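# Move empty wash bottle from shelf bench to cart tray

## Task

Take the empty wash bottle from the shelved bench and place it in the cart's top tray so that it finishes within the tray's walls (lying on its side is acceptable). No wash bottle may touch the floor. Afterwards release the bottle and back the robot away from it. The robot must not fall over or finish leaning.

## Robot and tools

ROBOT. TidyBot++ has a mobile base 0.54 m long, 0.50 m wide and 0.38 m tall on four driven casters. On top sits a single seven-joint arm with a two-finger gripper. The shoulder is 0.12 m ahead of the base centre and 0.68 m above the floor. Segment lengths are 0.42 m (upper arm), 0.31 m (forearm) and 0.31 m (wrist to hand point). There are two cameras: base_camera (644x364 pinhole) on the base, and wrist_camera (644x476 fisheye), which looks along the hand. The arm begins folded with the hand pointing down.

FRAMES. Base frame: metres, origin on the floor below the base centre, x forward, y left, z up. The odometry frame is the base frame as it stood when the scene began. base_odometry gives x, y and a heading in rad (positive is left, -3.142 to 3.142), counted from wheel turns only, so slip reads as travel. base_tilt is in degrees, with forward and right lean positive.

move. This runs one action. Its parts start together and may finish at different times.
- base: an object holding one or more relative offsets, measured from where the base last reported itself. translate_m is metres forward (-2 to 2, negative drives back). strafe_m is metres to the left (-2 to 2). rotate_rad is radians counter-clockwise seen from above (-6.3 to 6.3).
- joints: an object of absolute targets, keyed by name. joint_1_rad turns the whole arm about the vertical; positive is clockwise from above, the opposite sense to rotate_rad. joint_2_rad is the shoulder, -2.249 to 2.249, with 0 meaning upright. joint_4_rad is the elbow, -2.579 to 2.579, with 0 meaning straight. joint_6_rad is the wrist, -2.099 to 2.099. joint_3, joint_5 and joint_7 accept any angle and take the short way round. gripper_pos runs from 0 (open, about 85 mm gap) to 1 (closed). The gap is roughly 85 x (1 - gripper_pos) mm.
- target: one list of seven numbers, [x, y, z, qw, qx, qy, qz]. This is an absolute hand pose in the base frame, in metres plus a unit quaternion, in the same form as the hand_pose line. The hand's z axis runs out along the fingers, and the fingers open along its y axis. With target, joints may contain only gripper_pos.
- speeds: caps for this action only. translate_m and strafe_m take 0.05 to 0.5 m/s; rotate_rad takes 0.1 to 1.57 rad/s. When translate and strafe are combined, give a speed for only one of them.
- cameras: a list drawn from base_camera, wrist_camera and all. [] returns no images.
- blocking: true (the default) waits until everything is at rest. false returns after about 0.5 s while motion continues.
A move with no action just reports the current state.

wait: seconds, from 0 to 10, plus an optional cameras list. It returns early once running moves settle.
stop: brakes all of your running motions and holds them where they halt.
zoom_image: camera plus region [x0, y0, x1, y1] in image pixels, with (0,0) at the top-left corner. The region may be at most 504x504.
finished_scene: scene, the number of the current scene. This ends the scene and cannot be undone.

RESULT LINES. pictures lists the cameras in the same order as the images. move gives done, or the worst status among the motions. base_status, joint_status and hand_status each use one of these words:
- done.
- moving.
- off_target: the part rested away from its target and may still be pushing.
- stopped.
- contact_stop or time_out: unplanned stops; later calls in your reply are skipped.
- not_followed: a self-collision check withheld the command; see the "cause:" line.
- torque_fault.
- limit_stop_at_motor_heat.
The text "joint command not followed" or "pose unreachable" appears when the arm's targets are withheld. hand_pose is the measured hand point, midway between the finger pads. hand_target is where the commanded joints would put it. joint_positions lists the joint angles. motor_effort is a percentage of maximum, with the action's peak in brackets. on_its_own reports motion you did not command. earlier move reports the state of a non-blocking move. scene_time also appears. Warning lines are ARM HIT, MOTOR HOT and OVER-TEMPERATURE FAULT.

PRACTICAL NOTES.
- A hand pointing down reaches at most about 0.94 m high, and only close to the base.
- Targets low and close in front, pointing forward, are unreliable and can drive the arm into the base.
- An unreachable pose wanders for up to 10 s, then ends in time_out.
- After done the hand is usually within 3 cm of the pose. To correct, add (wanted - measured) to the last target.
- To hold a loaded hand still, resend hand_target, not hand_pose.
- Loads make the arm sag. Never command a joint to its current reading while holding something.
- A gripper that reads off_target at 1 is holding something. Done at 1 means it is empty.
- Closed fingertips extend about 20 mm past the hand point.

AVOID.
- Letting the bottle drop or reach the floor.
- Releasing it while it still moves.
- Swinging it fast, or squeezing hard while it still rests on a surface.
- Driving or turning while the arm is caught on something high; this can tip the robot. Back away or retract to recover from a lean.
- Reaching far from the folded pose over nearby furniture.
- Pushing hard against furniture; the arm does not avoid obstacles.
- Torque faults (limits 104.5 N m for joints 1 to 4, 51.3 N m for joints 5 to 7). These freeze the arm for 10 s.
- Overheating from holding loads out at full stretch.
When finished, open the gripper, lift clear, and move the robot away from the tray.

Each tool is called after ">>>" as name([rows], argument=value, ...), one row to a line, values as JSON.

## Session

>>> move(joints={"joint_2_rad": 0.0, "joint_4_rad": -1.3, "joint_6_rad": -0.6}, cameras=["wrist_camera"])

Scene clock: 2.50 s.
move: done
base_odometry: x=+0.000 y=+0.000 heading=+0.000
base_tilt: forward=+0.1 right=-0.7
base_status: not commanded
joint_positions: joint_1_rad=-0.006 joint_2_rad=-0.029 joint_3_rad=+3.101 joint_4_rad=-1.304 joint_5_rad=-0.038 joint_6_rad=-0.642 joint_7_rad=+1.534 gripper_pos=+0.000
joint_status: all done
motor_effort: joint_1_rad=+0(1) joint_2_rad=-20(20) joint_3_rad=+0(1) joint_4_rad=+21(21) joint_5_rad=-1(1) joint_6_rad=+7(8) joint_7_rad=+0(1)
hand_pose: x=+0.6990 y=+0.0356 z=+1.0881 quat_wxyz=(-0.041, +0.818, -0.002, +0.573) (m; base frame)
hand_target: x=+0.7150 y=+0.0355 z=+1.0862 quat_wxyz=(-0.042, +0.813, -0.003, +0.580) (m; base frame)
hand_status: not commanded
pictures: wrist_camera
camera_calibration:
wrist_camera: T_world_to_cam=[[0.023824, -0.995971, -0.0864568, 0.116878], [-0.326142, 0.0740068, -0.942419, 1.30917], [0.94502, 0.0506494, -0.323065, -0.176856], [0, 0, 0, 1]] pos_world=[0.591323, 0.0284774, 1.18675]

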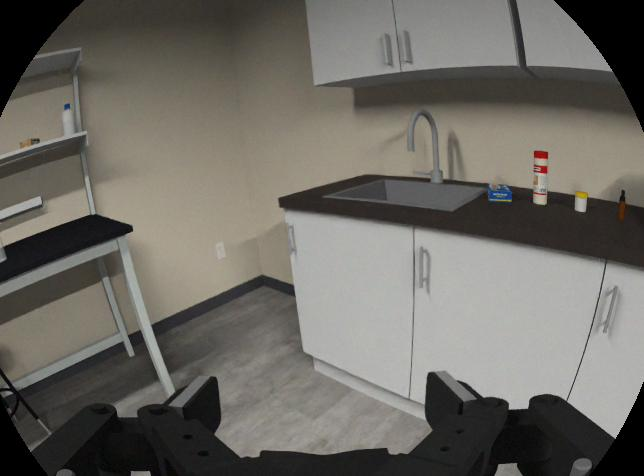

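>>> move(base={"rotate_rad": 2.65}, cameras=["wrist_camera"])

>>> move(base={"rotate_rad": -1.8}, cameras=["wrist_camera"])

Scene clock: 16.07 s.
move: done
base_odometry: x=+0.000 y=+0.000 heading=+2.649
base_tilt: forward=+0.1 right=-0.7
base_status: done
joint_positions: joint_1_rad=-0.006 joint_2_rad=-0.006 joint_3_rad=+3.101 joint_4_rad=-1.304 joint_5_rad=-0.038 joint_6_rad=-0.637 joint_7_rad=+1.534 gripper_pos=+0.000
joint_status: not commanded
motor_effort: joint_1_rad=+0(3) joint_2_rad=-20(25) joint_3_rad=+0(3) joint_4_rad=+20(22) joint_5_rad=+0(2) joint_6_rad=+8(8) joint_7_rad=+0(0)
hand_pose: x=+0.7085 y=+0.0357 z=+1.0763 quat_wxyz=(-0.041, +0.823, -0.002, +0.566) (m; base frame)
hand_target: x=+0.7150 y=+0.0355 z=+1.0862 quat_wxyz=(-0.042, +0.813, -0.003, +0.580) (m; base frame)
hand_status: not commanded
pictures: wrist_camera
camera_calibration:
wrist_camera: T_world_to_cam=[[0.0222163, -0.995956, -0.0870553, 0.117528], [-0.342803, 0.0742092, -0.936472, 1.30658], [0.939145, 0.0506477, -0.339768, -0.167529], [0, 0, 0, 1]] pos_world=[0.602621, 0.0285775, 1.17688]

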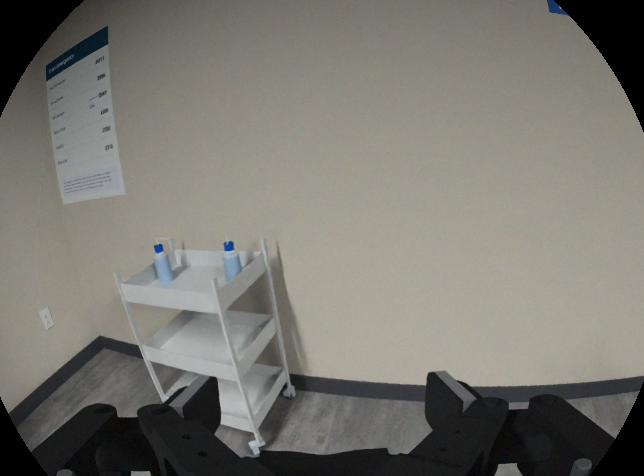

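Scene clock: 18.60 s.
move: done
base_odometry: x=+0.000 y=+0.000 heading=+0.850
base_tilt: forward=+0.1 right=-0.7
base_status: done
joint_positions: joint_1_rad=-0.005 joint_2_rad=-0.006 joint_3_rad=+3.103 joint_4_rad=-1.304 joint_5_rad=-0.038 joint_6_rad=-0.636 joint_7_rad=+1.534 gripper_pos=+0.000
joint_status: not commanded
motor_effort: joint_1_rad=+0(4) joint_2_rad=-21(25) joint_3_rad=+0(4) joint_4_rad=+21(22) joint_5_rad=+0(1) joint_6_rad=+8(8) joint_7_rad=+0(1)
hand_pose: x=+0.7089 y=+0.0343 z=+1.0762 quat_wxyz=(-0.041, +0.823, -0.003, +0.566) (m; base frame)
hand_target: x=+0.7150 y=+0.0355 z=+1.0862 quat_wxyz=(-0.042, +0.813, -0.003, +0.580) (m; base frame)
hand_status: not commanded
pictures: wrist_camera
camera_calibration:
wrist_camera: T_world_to_cam=[[0.0198904, -0.996008, -0.0870228, 0.117678], [-0.342523, 0.0749844, -0.936512, 1.30644], [0.939299, 0.0484349, -0.339664, -0.167982], [0, 0, 0, 1]] pos_world=[0.602931, 0.0273814, 1.17668]

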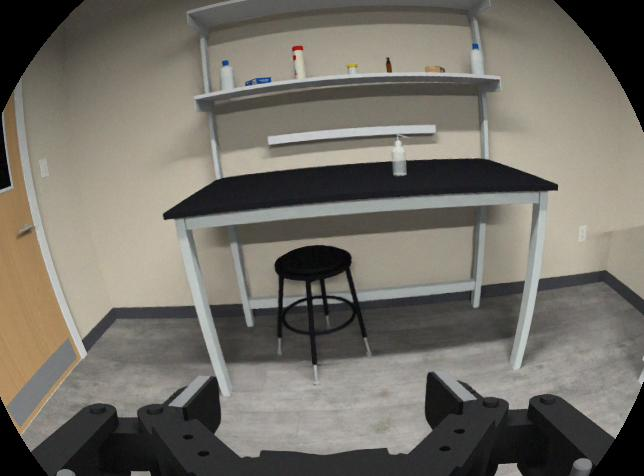

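>>> move(base={"translate_m": 1.19, "strafe_m": -0.235}, joints={"joint_1_rad": 0.0, "joint_2_rad": 0.168, "joint_3_rad": 3.145, "joint_4_rad": -1.55, "joint_5_rad": 0.0, "joint_6_rad": 0.155, "joint_7_rad": 1.65}, cameras=["wrist_camera"])

Scene clock: 56.67 s.
move: done
base_odometry: x=+0.962 y=+0.739 heading=+0.849
base_tilt: forward=+0.2 right=-0.7
base_status: done
joint_positions: joint_1_rad=-0.005 joint_2_rad=+0.156 joint_3_rad=+3.123 joint_4_rad=-1.539 joint_5_rad=-0.038 joint_6_rad=+0.117 joint_7_rad=+1.608 gripper_pos=+0.000
joint_status: all done
motor_effort: joint_1_rad=+0(2) joint_2_rad=-28(31) joint_3_rad=-1(1) joint_4_rad=+22(24) joint_5_rad=+0(1) joint_6_rad=+8(10) joint_7_rad=+0(1)
hand_pose: x=+0.8072 y=+0.0151 z=+1.0562 quat_wxyz=(-0.008, +0.710, +0.006, +0.704) (m; base frame)
hand_target: x=+0.8116 y=-0.0008 z=+1.0530 quat_wxyz=(+0.029, +0.704, +0.027, +0.709) (m; base frame)
hand_status: not commanded
pictures: wrist_camera
camera_calibration:
wrist_camera: T_world_to_cam=[[0.00554966, -0.999662, -0.025416, 0.0414593], [0.0108039, 0.0254749, -0.999617, 1.10507], [0.999926, 0.00527294, 0.0109416, -0.684786], [0, 0, 0, 1]] pos_world=[0.672566, 0.0169045, 1.11319]

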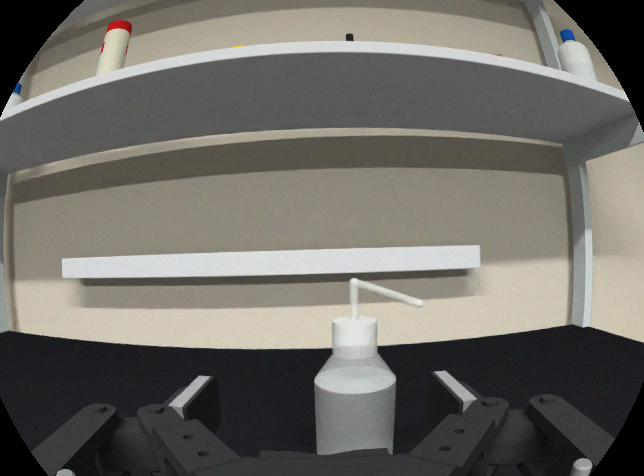

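>>> move(base={"strafe_m": -0.024}, speeds={"strafe_m": 0.2}, cameras=[])

>>> move(base={"translate_m": 0.122}, speeds={"translate_m": 0.15}, cameras=["wrist_camera"])

Scene clock: 78.53 s.
move: done
base_odometry: x=+0.980 y=+0.723 heading=+0.849
base_tilt: forward=+0.2 right=-0.6
base_status: done
joint_positions: joint_1_rad=-0.001 joint_2_rad=+0.156 joint_3_rad=+3.133 joint_4_rad=-1.539 joint_5_rad=-0.038 joint_6_rad=+0.117 joint_7_rad=+1.608 gripper_pos=+0.000
joint_status: not commanded
motor_effort: joint_1_rad=-1(4) joint_2_rad=-28(30) joint_3_rad=-1(3) joint_4_rad=+22(22) joint_5_rad=+0(1) joint_6_rad=+8(8) joint_7_rad=+0(0)
hand_pose: x=+0.8075 y=+0.0060 z=+1.0563 quat_wxyz=(-0.002, +0.710, +0.001, +0.705) (m; base frame)
hand_target: x=+0.8116 y=-0.0008 z=+1.0530 quat_wxyz=(+0.029, +0.704, +0.027, +0.709) (m; base frame)
hand_status: not commanded
pictures: none
No camera images: "cameras" was empty.

Scene clock: 79.97 s.
move: done
base_odometry: x=+1.061 y=+0.815 heading=+0.849
base_tilt: forward=+0.1 right=-0.7
base_status: done
joint_positions: joint_1_rad=-0.001 joint_2_rad=+0.160 joint_3_rad=+3.133 joint_4_rad=-1.539 joint_5_rad=-0.038 joint_6_rad=+0.119 joint_7_rad=+1.609 gripper_pos=+0.000
joint_status: not commanded
motor_effort: joint_1_rad=+1(1) joint_2_rad=-27(31) joint_3_rad=+0(1) joint_4_rad=+22(24) joint_5_rad=+0(1) joint_6_rad=+8(9) joint_7_rad=+0(0)
hand_pose: x=+0.8090 y=+0.0060 z=+1.0537 quat_wxyz=(-0.002, +0.711, +0.001, +0.704) (m; base frame)
hand_target: x=+0.8116 y=-0.0008 z=+1.0530 quat_wxyz=(+0.029, +0.704, +0.027, +0.709) (m; base frame)
hand_status: not commanded
pictures: wrist_camera
camera_calibration:
wrist_camera: T_world_to_cam=[[-0.00870493, -0.999685, -0.023545, 0.0418482], [0.00847723, 0.0234712, -0.999689, 1.10469], [0.999926, -0.00890182, 0.00827024, -0.683576], [0, 0, 0, 1]] pos_world=[0.674525, 0.00982136, 1.11099]

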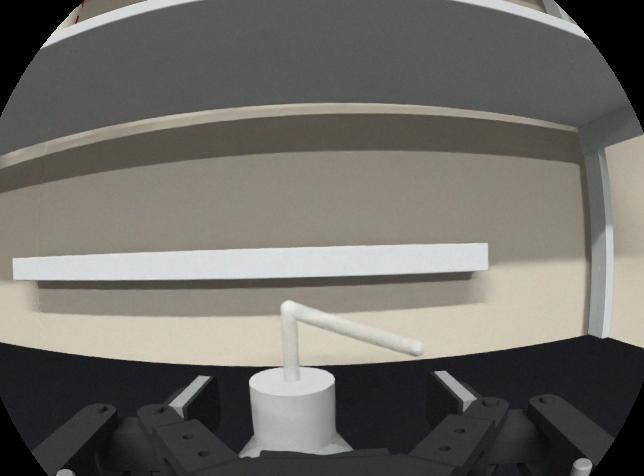

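>>> move(base={"strafe_m": 0.013, "translate_m": 0.004}, speeds={"strafe_m": 0.08}, cameras=["wrist_camera"])

Scene clock: 115.70 s.
move: done
base_odometry: x=+1.054 y=+0.827 heading=+0.849
base_tilt: forward=+0.1 right=-0.7
base_status: done
joint_positions: joint_1_rad=-0.002 joint_2_rad=+0.160 joint_3_rad=+3.134 joint_4_rad=-1.539 joint_5_rad=-0.038 joint_6_rad=+0.119 joint_7_rad=+1.609 gripper_pos=+0.000
joint_status: not commanded
motor_effort: joint_1_rad=+0(3) joint_2_rad=-27(30) joint_3_rad=+0(3) joint_4_rad=+22(22) joint_5_rad=+0(1) joint_6_rad=+8(8) joint_7_rad=+0(0)
hand_pose: x=+0.8090 y=+0.0062 z=+1.0537 quat_wxyz=(-0.002, +0.711, +0.002, +0.703) (m; base frame)
hand_target: x=+0.8116 y=-0.0008 z=+1.0530 quat_wxyz=(+0.029, +0.704, +0.027, +0.709) (m; base frame)
hand_status: not commanded
pictures: wrist_camera
camera_calibration:
wrist_camera: T_world_to_cam=[[-0.0084039, -0.999692, -0.0233474, 0.0416251], [0.0084715, 0.0232762, -0.999693, 1.1047], [0.999929, -0.00859911, 0.00827328, -0.683581], [0, 0, 0, 1]] pos_world=[0.674524, 0.0100208, 1.11099]

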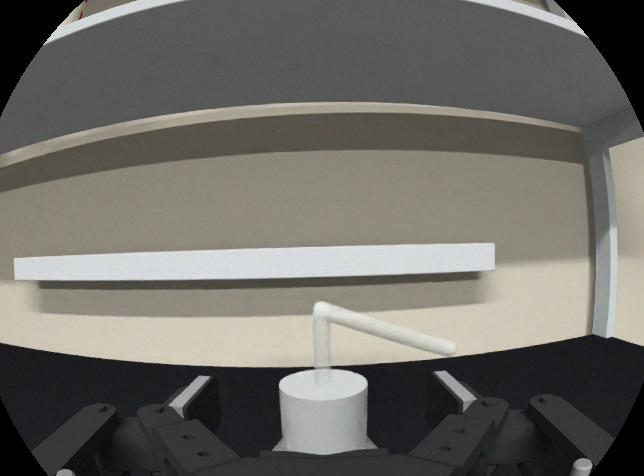

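>>> move(joints={"gripper_pos": 0.85}, cameras=["wrist_camera"])

>>> move(joints={"joint_4_rad": -1.35, "joint_6_rad": -0.06}, cameras=["wrist_camera"])

Scene clock: 124.57 s.
move: off_target
base_odometry: x=+1.054 y=+0.827 heading=+0.849
base_tilt: forward=+0.1 right=-0.7
base_status: not commanded
joint_positions: joint_1_rad=-0.002 joint_2_rad=+0.160 joint_3_rad=+3.134 joint_4_rad=-1.539 joint_5_rad=-0.038 joint_6_rad=+0.119 joint_7_rad=+1.609 gripper_pos=+0.673
joint_status: gripper_pos off_target (ended at +0.673, target +0.850)
motor_effort: joint_1_rad=+0(1) joint_2_rad=-29(29) joint_3_rad=+0(1) joint_4_rad=+23(23) joint_5_rad=+0(1) joint_6_rad=+8(9) joint_7_rad=+0(0)
hand_pose: x=+0.8090 y=+0.0062 z=+1.0537 quat_wxyz=(-0.002, +0.711, +0.002, +0.703) (m; base frame)
hand_target: x=+0.8116 y=-0.0008 z=+1.0530 quat_wxyz=(+0.029, +0.704, +0.027, +0.709) (m; base frame)
hand_status: not commanded
pictures: wrist_camera
camera_calibration:
wrist_camera: T_world_to_cam=[[-0.0084039, -0.999692, -0.0233474, 0.0416251], [0.0084715, 0.0232762, -0.999693, 1.1047], [0.999929, -0.00859911, 0.00827328, -0.683581], [0, 0, 0, 1]] pos_world=[0.674524, 0.0100208, 1.11099]

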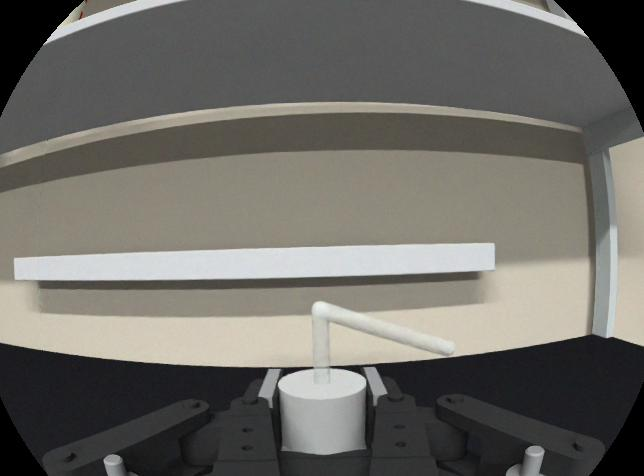

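Scene clock: 125.80 s.
move: done
base_odometry: x=+1.054 y=+0.827 heading=+0.849
base_tilt: forward=+0.1 right=-0.7
base_status: not commanded
joint_positions: joint_1_rad=-0.002 joint_2_rad=+0.160 joint_3_rad=+3.134 joint_4_rad=-1.353 joint_5_rad=-0.038 joint_6_rad=-0.022 joint_7_rad=+1.609 gripper_pos=+0.673
joint_status: all done
motor_effort: joint_1_rad=+1(1) joint_2_rad=-29(30) joint_3_rad=-1(1) joint_4_rad=+22(24) joint_5_rad=+0(1) joint_6_rad=+9(10) joint_7_rad=+0(0)
hand_pose: x=+0.8109 y=+0.0078 z=+1.1262 quat_wxyz=(-0.004, +0.694, +0.003, +0.719) (m; base frame)
hand_target: x=+0.8146 y=-0.0007 z=+1.1110 quat_wxyz=(+0.029, +0.709, +0.027, +0.704) (m; base frame)
hand_status: not commanded
pictures: wrist_camera
camera_calibration:
wrist_camera: T_world_to_cam=[[-0.00211392, -0.999707, -0.0240978, 0.0406073], [0.0538189, 0.0239492, -0.998263, 1.13876], [0.998548, -0.00340716, 0.0537525, -0.736214], [0, 0, 0, 1]] pos_world=[0.673944, 0.0108147, 1.17733]

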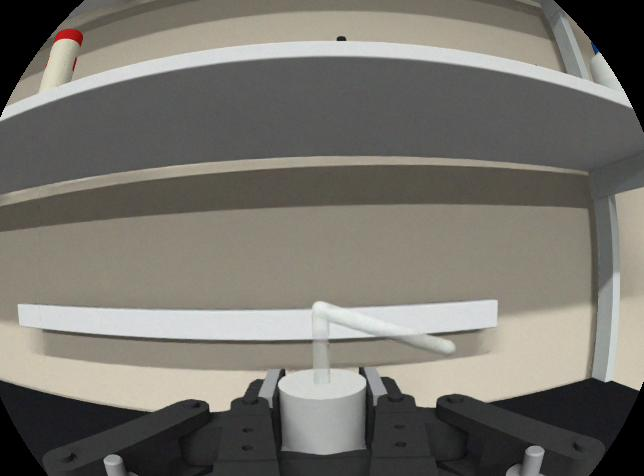

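>>> move(base={"translate_m": -0.65}, cameras=[])

>>> move(base={"translate_m": -0.8, "strafe_m": 0.395, "rotate_rad": 2.1}, speeds={"rotate_rad": 0.8}, joints={"joint_4_rad": -1.25, "joint_6_rad": -0.75})

Scene clock: 198.00 s.
move: done
base_odometry: x=+0.624 y=+0.339 heading=+0.849
base_tilt: forward=+0.1 right=-0.7
base_status: done
joint_positions: joint_1_rad=-0.002 joint_2_rad=+0.155 joint_3_rad=+3.135 joint_4_rad=-1.351 joint_5_rad=-0.038 joint_6_rad=-0.028 joint_7_rad=+1.609 gripper_pos=+0.673
joint_status: not commanded
motor_effort: joint_1_rad=+1(2) joint_2_rad=-28(33) joint_3_rad=+0(2) joint_4_rad=+23(24) joint_5_rad=+0(1) joint_6_rad=+8(9) joint_7_rad=+0(0)
hand_pose: x=+0.8085 y=+0.0075 z=+1.1293 quat_wxyz=(-0.004, +0.694, +0.003, +0.720) (m; base frame)
hand_target: x=+0.8146 y=-0.0007 z=+1.1110 quat_wxyz=(+0.029, +0.709, +0.027, +0.704) (m; base frame)
hand_status: not commanded
pictures: none
No camera images: "cameras" was empty.

Scene clock: 201.70 s.
move: done
base_odometry: x=-0.201 y=+0.000 heading=+2.948
base_tilt: forward=+0.1 right=-0.7
base_status: done
joint_positions: joint_1_rad=-0.004 joint_2_rad=+0.159 joint_3_rad=+3.142 joint_4_rad=-1.255 joint_5_rad=-0.036 joint_6_rad=-0.713 joint_7_rad=+1.609 gripper_pos=+0.673
joint_status: all done
motor_effort: joint_1_rad=-1(6) joint_2_rad=-28(31) joint_3_rad=-1(5) joint_4_rad=+22(23) joint_5_rad=-1(1) joint_6_rad=+7(9) joint_7_rad=+0(0)
hand_pose: x=+0.7604 y=+0.0112 z=+0.9822 quat_wxyz=(-0.009, +0.874, +0.012, +0.486) (m; base frame)
hand_target: x=+0.7575 y=-0.0006 z=+0.9694 quat_wxyz=(+0.020, +0.883, +0.034, +0.467) (m; base frame)
hand_status: not commanded
pictures: base_camera, wrist_camera
camera_calibration:
wrist_camera: T_world_to_cam=[[0.00614905, -0.999859, -0.0156398, 0.0259455], [-0.511973, 0.0102869, -0.85894, 1.29119], [0.858979, 0.0132888, -0.511838, -0.0165662], [0, 0, 0, 1]] pos_world=[0.675127, 0.0128796, 1.10098]

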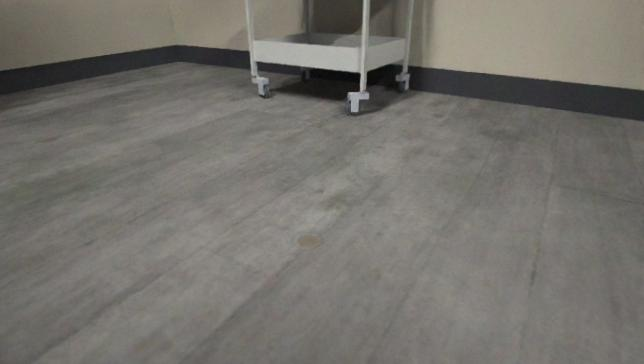

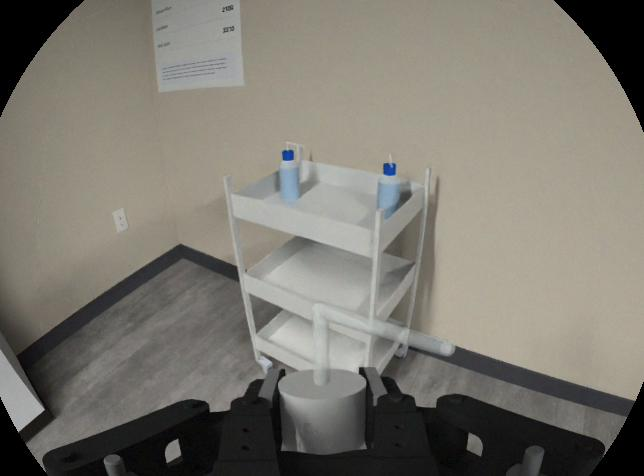

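>>> zoom_image(camera="wrist_camera", region=[210, 130, 450, 390])

Scaled by 1.938.

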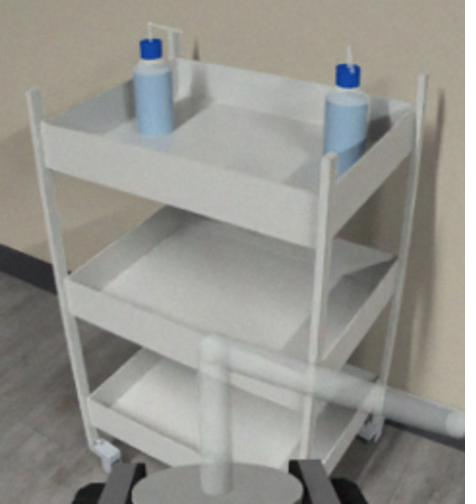

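>>> move(base={"translate_m": 0.52, "strafe_m": 0.64, "rotate_rad": -0.55}, speeds={"rotate_rad": 0.5})

Scene clock: 281.33 s.
move: done
base_odometry: x=-0.835 y=-0.528 heading=+2.397
base_tilt: forward=+0.1 right=-0.7
base_status: done
joint_positions: joint_1_rad=-0.007 joint_2_rad=+0.160 joint_3_rad=+3.141 joint_4_rad=-1.254 joint_5_rad=-0.034 joint_6_rad=-0.715 joint_7_rad=+1.609 gripper_pos=+0.673
joint_status: not commanded
motor_effort: joint_1_rad=+0(5) joint_2_rad=-27(32) joint_3_rad=+0(4) joint_4_rad=+21(23) joint_5_rad=-1(1) joint_6_rad=+7(8) joint_7_rad=+0(0)
hand_pose: x=+0.7605 y=+0.0132 z=+0.9811 quat_wxyz=(-0.009, +0.874, +0.014, +0.485) (m; base frame)
hand_target: x=+0.7575 y=-0.0006 z=+0.9694 quat_wxyz=(+0.020, +0.883, +0.034, +0.467) (m; base frame)
hand_status: not commanded
pictures: base_camera, wrist_camera
camera_calibration:
wrist_camera: T_world_to_cam=[[0.00959961, -0.999858, -0.0138156, 0.0234864], [-0.514274, 0.00691235, -0.857598, 1.29081], [0.857572, 0.0153376, -0.514135, -0.0138848], [0, 0, 0, 1]] pos_world=[0.675511, 0.0147735, 1.10018]

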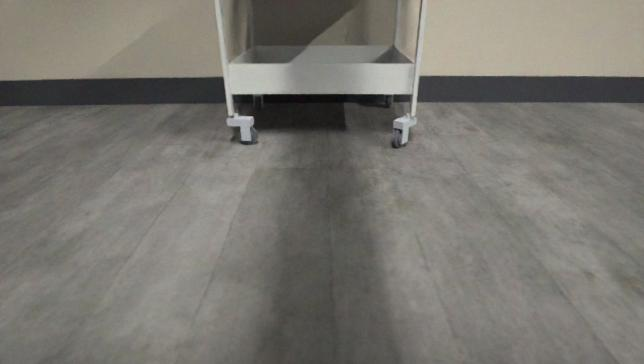

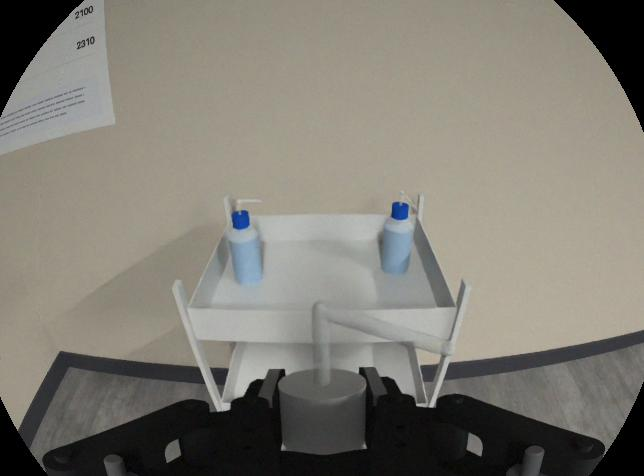

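>>> move(joints={"joint_2_rad": 0.275, "joint_4_rad": -1.825, "joint_6_rad": 0.53}, cameras=["wrist_camera"])

>>> move(base={"translate_m": 0.375}, speeds={"translate_m": 0.2}, cameras=["wrist_camera"])

Scene clock: 319.80 s.
move: done
base_odometry: x=-0.835 y=-0.528 heading=+2.397
base_tilt: forward=+0.1 right=-0.7
base_status: not commanded
joint_positions: joint_1_rad=-0.007 joint_2_rad=+0.250 joint_3_rad=+3.141 joint_4_rad=-1.809 joint_5_rad=-0.034 joint_6_rad=+0.485 joint_7_rad=+1.609 gripper_pos=+0.673
joint_status: all done
motor_effort: joint_1_rad=-1(1) joint_2_rad=-30(32) joint_3_rad=-1(1) joint_4_rad=+20(23) joint_5_rad=+0(1) joint_6_rad=+9(10) joint_7_rad=+0(1)
hand_pose: x=+0.8120 y=+0.0016 z=+0.9406 quat_wxyz=(+0.006, +0.709, +0.000, +0.706) (m; base frame)
hand_target: x=+0.8160 y=-0.0007 z=+0.9283 quat_wxyz=(+0.029, +0.706, +0.027, +0.707) (m; base frame)
hand_status: not commanded
pictures: wrist_camera
camera_calibration:
wrist_camera: T_world_to_cam=[[-0.021761, -0.999651, -0.0150068, 0.0374279], [0.0148253, 0.0146861, -0.999782, 0.986673], [0.999653, -0.0219787, 0.0145005, -0.691341], [0, 0, 0, 1]] pos_world=[0.677288, 0.0077297, 0.997044]

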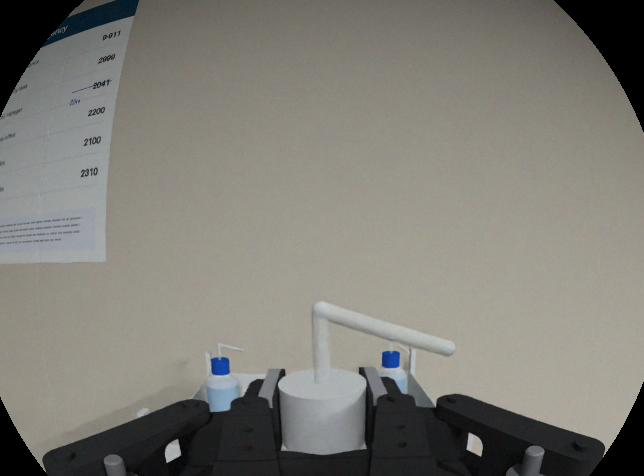

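Scene clock: 322.37 s.
move: done
base_odometry: x=-1.111 y=-0.274 heading=+2.397
base_tilt: forward=+0.1 right=-0.7
base_status: done
joint_positions: joint_1_rad=-0.007 joint_2_rad=+0.263 joint_3_rad=+3.141 joint_4_rad=-1.812 joint_5_rad=-0.034 joint_6_rad=+0.489 joint_7_rad=+1.609 gripper_pos=+0.673
joint_status: not commanded
motor_effort: joint_1_rad=+0(1) joint_2_rad=-30(33) joint_3_rad=-1(1) joint_4_rad=+20(21) joint_5_rad=+0(1) joint_6_rad=+9(9) joint_7_rad=+0(1)
hand_pose: x=+0.8148 y=+0.0016 z=+0.9317 quat_wxyz=(+0.006, +0.712, +0.000, +0.702) (m; base frame)
hand_target: x=+0.8160 y=-0.0007 z=+0.9283 quat_wxyz=(+0.029, +0.706, +0.027, +0.707) (m; base frame)
hand_status: not commanded
pictures: wrist_camera
camera_calibration:
wrist_camera: T_world_to_cam=[[-0.0220254, -0.99965, -0.0146626, 0.0372288], [0.00372711, 0.014584, -0.999887, 0.986796], [0.99975, -0.0220776, 0.00340458, -0.683706], [0, 0, 0, 1]] pos_world=[0.680678, 0.00772972, 0.989558]

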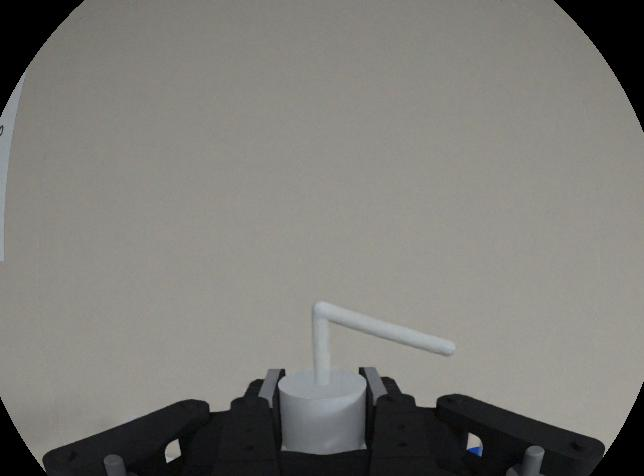

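>>> move(joints={"joint_2_rad": 0.37, "joint_4_rad": -1.945, "joint_6_rad": 0.735}, cameras=["wrist_camera", "base_camera"])

Scene clock: 338.90 s.
move: done
base_odometry: x=-1.111 y=-0.274 heading=+2.397
base_tilt: forward=+0.1 right=-0.7
base_status: not commanded
joint_positions: joint_1_rad=-0.007 joint_2_rad=+0.359 joint_3_rad=+3.141 joint_4_rad=-1.936 joint_5_rad=-0.034 joint_6_rad=+0.692 joint_7_rad=+1.609 gripper_pos=+0.673
joint_status: all done
motor_effort: joint_1_rad=+0(1) joint_2_rad=-32(35) joint_3_rad=+0(1) joint_4_rad=+18(21) joint_5_rad=+0(1) joint_6_rad=+8(10) joint_7_rad=+0(0)
hand_pose: x=+0.8133 y=-0.0002 z=+0.8576 quat_wxyz=(+0.009, +0.718, -0.001, +0.696) (m; base frame)
hand_target: x=+0.8137 y=-0.0006 z=+0.8583 quat_wxyz=(+0.029, +0.710, +0.027, +0.703) (m; base frame)
hand_status: not commanded
pictures: base_camera, wrist_camera
camera_calibration:
wrist_camera: T_world_to_cam=[[-0.0278627, -0.999559, -0.0102256, 0.0352662], [-0.0134443, 0.0106034, -0.999853, 0.926698], [0.999521, -0.0277211, -0.0137339, -0.667064], [0, 0, 0, 1]] pos_world=[0.680186, 0.0069328, 0.917761]

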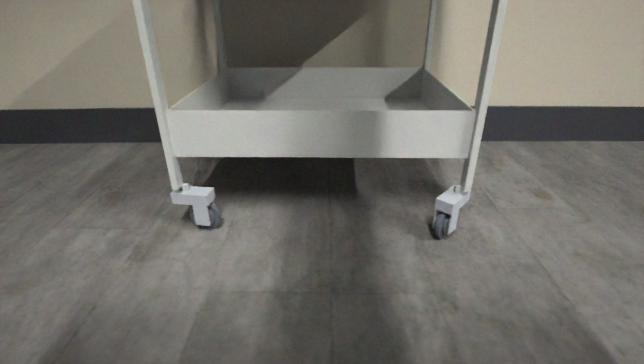

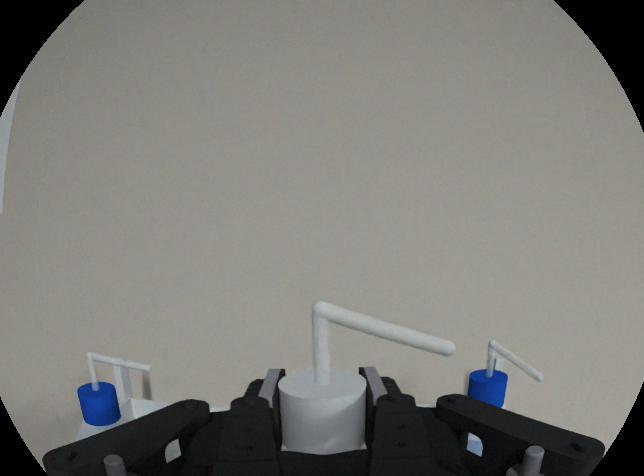

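>>> move(joints={"joint_2_rad": 0.46, "joint_4_rad": -2.002, "joint_6_rad": 0.86}, cameras=[])

>>> move(joints={"joint_2_rad": 0.47}, cameras=["wrist_camera"])

Scene clock: 347.50 s.
move: done
base_odometry: x=-1.111 y=-0.274 heading=+2.397
base_tilt: forward=+0.1 right=-0.7
base_status: not commanded
joint_positions: joint_1_rad=-0.007 joint_2_rad=+0.446 joint_3_rad=+3.141 joint_4_rad=-1.992 joint_5_rad=-0.034 joint_6_rad=+0.820 joint_7_rad=+1.609 gripper_pos=+0.673
joint_status: all done
motor_effort: joint_1_rad=+0(1) joint_2_rad=-33(35) joint_3_rad=-1(1) joint_4_rad=+16(19) joint_5_rad=+0(0) joint_6_rad=+9(10) joint_7_rad=+0(0)
hand_pose: x=+0.8149 y=-0.0012 z=+0.8070 quat_wxyz=(+0.011, +0.724, -0.001, +0.690) (m; base frame)
hand_target: x=+0.8145 y=-0.0006 z=+0.8046 quat_wxyz=(+0.029, +0.718, +0.028, +0.695) (m; base frame)
hand_status: not commanded
pictures: none
No camera images: "cameras" was empty.

Scene clock: 348.00 s.
move: done
base_odometry: x=-1.111 y=-0.274 heading=+2.397
base_tilt: forward=+0.2 right=-0.7
base_status: not commanded
joint_positions: joint_1_rad=-0.007 joint_2_rad=+0.449 joint_3_rad=+3.141 joint_4_rad=-1.992 joint_5_rad=-0.034 joint_6_rad=+0.820 joint_7_rad=+1.609 gripper_pos=+0.673
joint_status: all done
motor_effort: joint_1_rad=+0(1) joint_2_rad=-33(34) joint_3_rad=+0(1) joint_4_rad=+16(17) joint_5_rad=+0(1) joint_6_rad=+8(9) joint_7_rad=+0(0)
hand_pose: x=+0.8152 y=-0.0012 z=+0.8050 quat_wxyz=(+0.011, +0.725, -0.001, +0.689) (m; base frame)
hand_target: x=+0.8157 y=-0.0006 z=+0.7976 quat_wxyz=(+0.029, +0.721, +0.028, +0.692) (m; base frame)
hand_status: not commanded
pictures: wrist_camera
camera_calibration:
wrist_camera: T_world_to_cam=[[-0.0310957, -0.999495, -0.00648296, 0.0334025], [-0.0313713, 0.00745887, -0.99948, 0.888605], [0.999024, -0.0308761, -0.0315874, -0.655006], [0, 0, 0, 1]] pos_world=[0.683282, 0.00653355, 0.867669]

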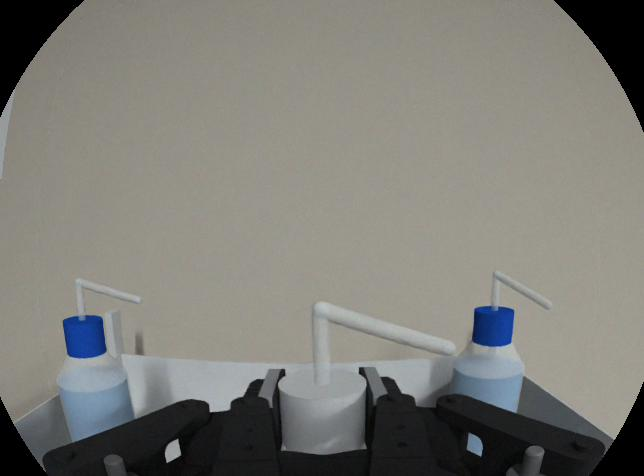

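>>> move(joints={"joint_2_rad": 0.48}, cameras=[])

>>> move(joints={"joint_2_rad": 0.488}, cameras=[])

Scene clock: 353.23 s.
move: done
base_odometry: x=-1.111 y=-0.274 heading=+2.397
base_tilt: forward=+0.1 right=-0.7
base_status: not commanded
joint_positions: joint_1_rad=-0.007 joint_2_rad=+0.453 joint_3_rad=+3.141 joint_4_rad=-1.992 joint_5_rad=-0.034 joint_6_rad=+0.821 joint_7_rad=+1.609 gripper_pos=+0.673
joint_status: all done
motor_effort: joint_1_rad=+0(1) joint_2_rad=-32(33) joint_3_rad=-1(1) joint_4_rad=+16(17) joint_5_rad=-1(1) joint_6_rad=+9(9) joint_7_rad=+0(0)
hand_pose: x=+0.8158 y=-0.0012 z=+0.8026 quat_wxyz=(+0.011, +0.726, -0.001, +0.688) (m; base frame)
hand_target: x=+0.8169 y=-0.0006 z=+0.7906 quat_wxyz=(+0.029, +0.724, +0.028, +0.688) (m; base frame)
hand_status: not commanded
pictures: none
No camera images: "cameras" was empty.

Scene clock: 353.73 s.
move: done
base_odometry: x=-1.111 y=-0.274 heading=+2.397
base_tilt: forward=+0.1 right=-0.7
base_status: not commanded
joint_positions: joint_1_rad=-0.007 joint_2_rad=+0.455 joint_3_rad=+3.141 joint_4_rad=-1.992 joint_5_rad=-0.034 joint_6_rad=+0.825 joint_7_rad=+1.609 gripper_pos=+0.673
joint_status: all done
motor_effort: joint_1_rad=+0(1) joint_2_rad=-32(34) joint_3_rad=-1(1) joint_4_rad=+16(16) joint_5_rad=+0(0) joint_6_rad=+8(9) joint_7_rad=+0(0)
hand_pose: x=+0.8161 y=-0.0012 z=+0.8025 quat_wxyz=(+0.011, +0.725, -0.001, +0.689) (m; base frame)
hand_target: x=+0.8177 y=-0.0006 z=+0.7851 quat_wxyz=(+0.029, +0.727, +0.028, +0.685) (m; base frame)
hand_status: not commanded
pictures: none
No camera images: "cameras" was empty.

>>> move(joints={"joint_2_rad": 0.495}, cameras=["wrist_camera"])

Scene clock: 358.47 s.
move: done
base_odometry: x=-1.111 y=-0.274 heading=+2.397
base_tilt: forward=+0.1 right=-0.7
base_status: not commanded
joint_positions: joint_1_rad=-0.007 joint_2_rad=+0.457 joint_3_rad=+3.141 joint_4_rad=-1.992 joint_5_rad=-0.034 joint_6_rad=+0.829 joint_7_rad=+1.609 gripper_pos=+0.673
joint_status: all done
motor_effort: joint_1_rad=+0(1) joint_2_rad=-30(32) joint_3_rad=-1(1) joint_4_rad=+15(15) joint_5_rad=+0(0) joint_6_rad=+7(8) joint_7_rad=+0(0)
hand_pose: x=+0.8163 y=-0.0012 z=+0.8023 quat_wxyz=(+0.012, +0.724, -0.001, +0.689) (m; base frame)
hand_target: x=+0.8184 y=-0.0006 z=+0.7802 quat_wxyz=(+0.029, +0.730, +0.028, +0.683) (m; base frame)
hand_status: not commanded
pictures: wrist_camera
camera_calibration:
wrist_camera: T_world_to_cam=[[-0.0312784, -0.999491, -0.00630676, 0.0333875], [-0.0302701, 0.0072542, -0.999515, 0.885014], [0.999052, -0.0310724, -0.0304816, -0.657073], [0, 0, 0, 1]] pos_world=[0.684284, 0.00653358, 0.864767]

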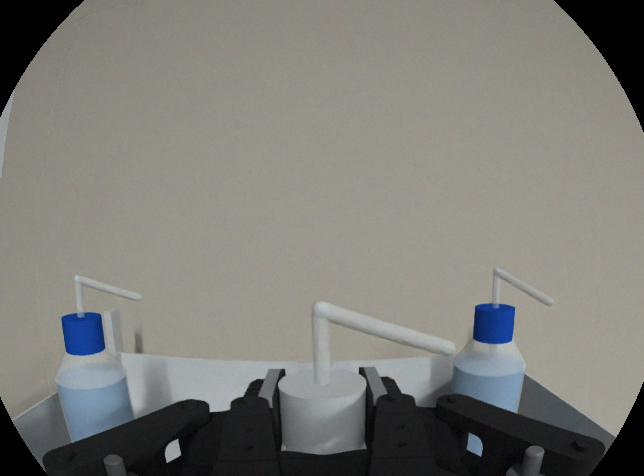

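>>> move(joints={"gripper_pos": 0.2}, cameras=["wrist_camera"])

Scene clock: 365.80 s.
move: done
base_odometry: x=-1.111 y=-0.274 heading=+2.397
base_tilt: forward=+0.1 right=-0.7
base_status: not commanded
joint_positions: joint_1_rad=-0.007 joint_2_rad=+0.466 joint_3_rad=+3.141 joint_4_rad=-1.992 joint_5_rad=-0.034 joint_6_rad=+0.829 joint_7_rad=+1.609 gripper_pos=+0.200
joint_status: all done
motor_effort: joint_1_rad=+0(1) joint_2_rad=-32(33) joint_3_rad=-1(1) joint_4_rad=+16(16) joint_5_rad=-1(1) joint_6_rad=+8(8) joint_7_rad=+0(0)
hand_pose: x=+0.8175 y=-0.0012 z=+0.7956 quat_wxyz=(+0.012, +0.728, +0.000, +0.686) (m; base frame)
hand_target: x=+0.8184 y=-0.0006 z=+0.7802 quat_wxyz=(+0.029, +0.730, +0.028, +0.683) (m; base frame)
hand_status: not commanded
pictures: wrist_camera
camera_calibration:
wrist_camera: T_world_to_cam=[[-0.0313273, -0.999492, -0.00580785, 0.0330141], [-0.0398813, 0.00705604, -0.99918, 0.885988], [0.998713, -0.03107, -0.0400821, -0.650544], [0, 0, 0, 1]] pos_world=[0.686075, 0.00653339, 0.859378]

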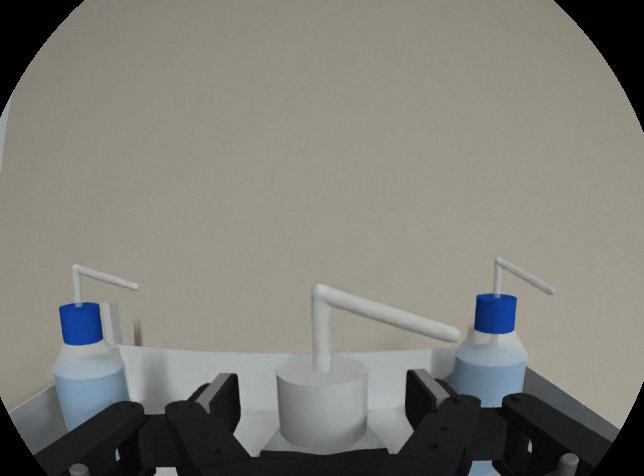

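>>> move(base={"translate_m": -0.2}, speeds={"translate_m": 0.15}, cameras=["wrist_camera"])

>>> move(base={"translate_m": -0.15}, cameras=["wrist_camera"])

Scene clock: 372.93 s.
move: done
base_odometry: x=-0.963 y=-0.410 heading=+2.397
base_tilt: forward=+0.1 right=-0.7
base_status: done
joint_positions: joint_1_rad=-0.007 joint_2_rad=+0.474 joint_3_rad=+3.141 joint_4_rad=-1.994 joint_5_rad=-0.034 joint_6_rad=+0.829 joint_7_rad=+1.609 gripper_pos=+0.200
joint_status: not commanded
motor_effort: joint_1_rad=+0(2) joint_2_rad=-33(35) joint_3_rad=-1(1) joint_4_rad=+16(17) joint_5_rad=+0(1) joint_6_rad=+8(9) joint_7_rad=+0(0)
hand_pose: x=+0.8178 y=-0.0012 z=+0.7890 quat_wxyz=(+0.012, +0.731, +0.000, +0.682) (m; base frame)
hand_target: x=+0.8184 y=-0.0006 z=+0.7802 quat_wxyz=(+0.029, +0.730, +0.028, +0.683) (m; base frame)
hand_status: not commanded
pictures: wrist_camera
camera_calibration:
wrist_camera: T_world_to_cam=[[-0.0314778, -0.99949, -0.00538438, 0.0327556], [-0.0499909, 0.00695467, -0.998725, 0.887203], [0.998254, -0.0311685, -0.0501843, -0.642806], [0, 0, 0, 1]] pos_world=[0.687066, 0.00653341, 0.85399]

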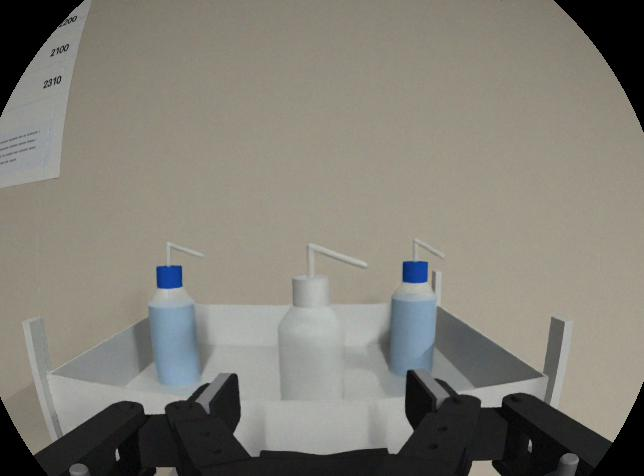

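Scene clock: 374.27 s.
move: done
base_odometry: x=-0.853 y=-0.512 heading=+2.397
base_tilt: forward=+0.1 right=-0.7
base_status: done
joint_positions: joint_1_rad=-0.007 joint_2_rad=+0.477 joint_3_rad=+3.141 joint_4_rad=-1.997 joint_5_rad=-0.034 joint_6_rad=+0.829 joint_7_rad=+1.609 gripper_pos=+0.200
joint_status: not commanded
motor_effort: joint_1_rad=+0(2) joint_2_rad=-33(35) joint_3_rad=-1(2) joint_4_rad=+15(17) joint_5_rad=+0(1) joint_6_rad=+8(9) joint_7_rad=+0(0)
hand_pose: x=+0.8172 y=-0.0012 z=+0.7854 quat_wxyz=(+0.012, +0.733, +0.000, +0.680) (m; base frame)
hand_target: x=+0.8184 y=-0.0006 z=+0.7802 quat_wxyz=(+0.029, +0.730, +0.028, +0.683) (m; base frame)
hand_status: not commanded
pictures: wrist_camera
camera_calibration:
wrist_camera: T_world_to_cam=[[-0.0314098, -0.999493, -0.005202, 0.0325321], [-0.0559971, 0.00695609, -0.998407, 0.888258], [0.997937, -0.0310685, -0.0561872, -0.637414], [0, 0, 0, 1]] pos_world=[0.686861, 0.00653329, 0.851197]

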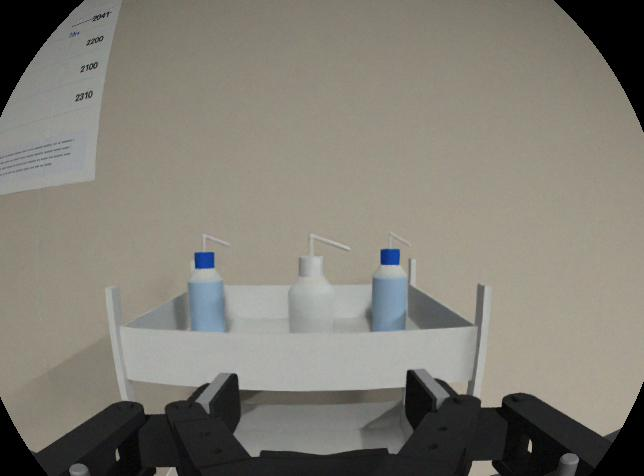

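The empty wash bottle is standing upright inside the tray and the robot has moved clear.

>>> finished_scene(scene=3)

The scene is finished: the task was done.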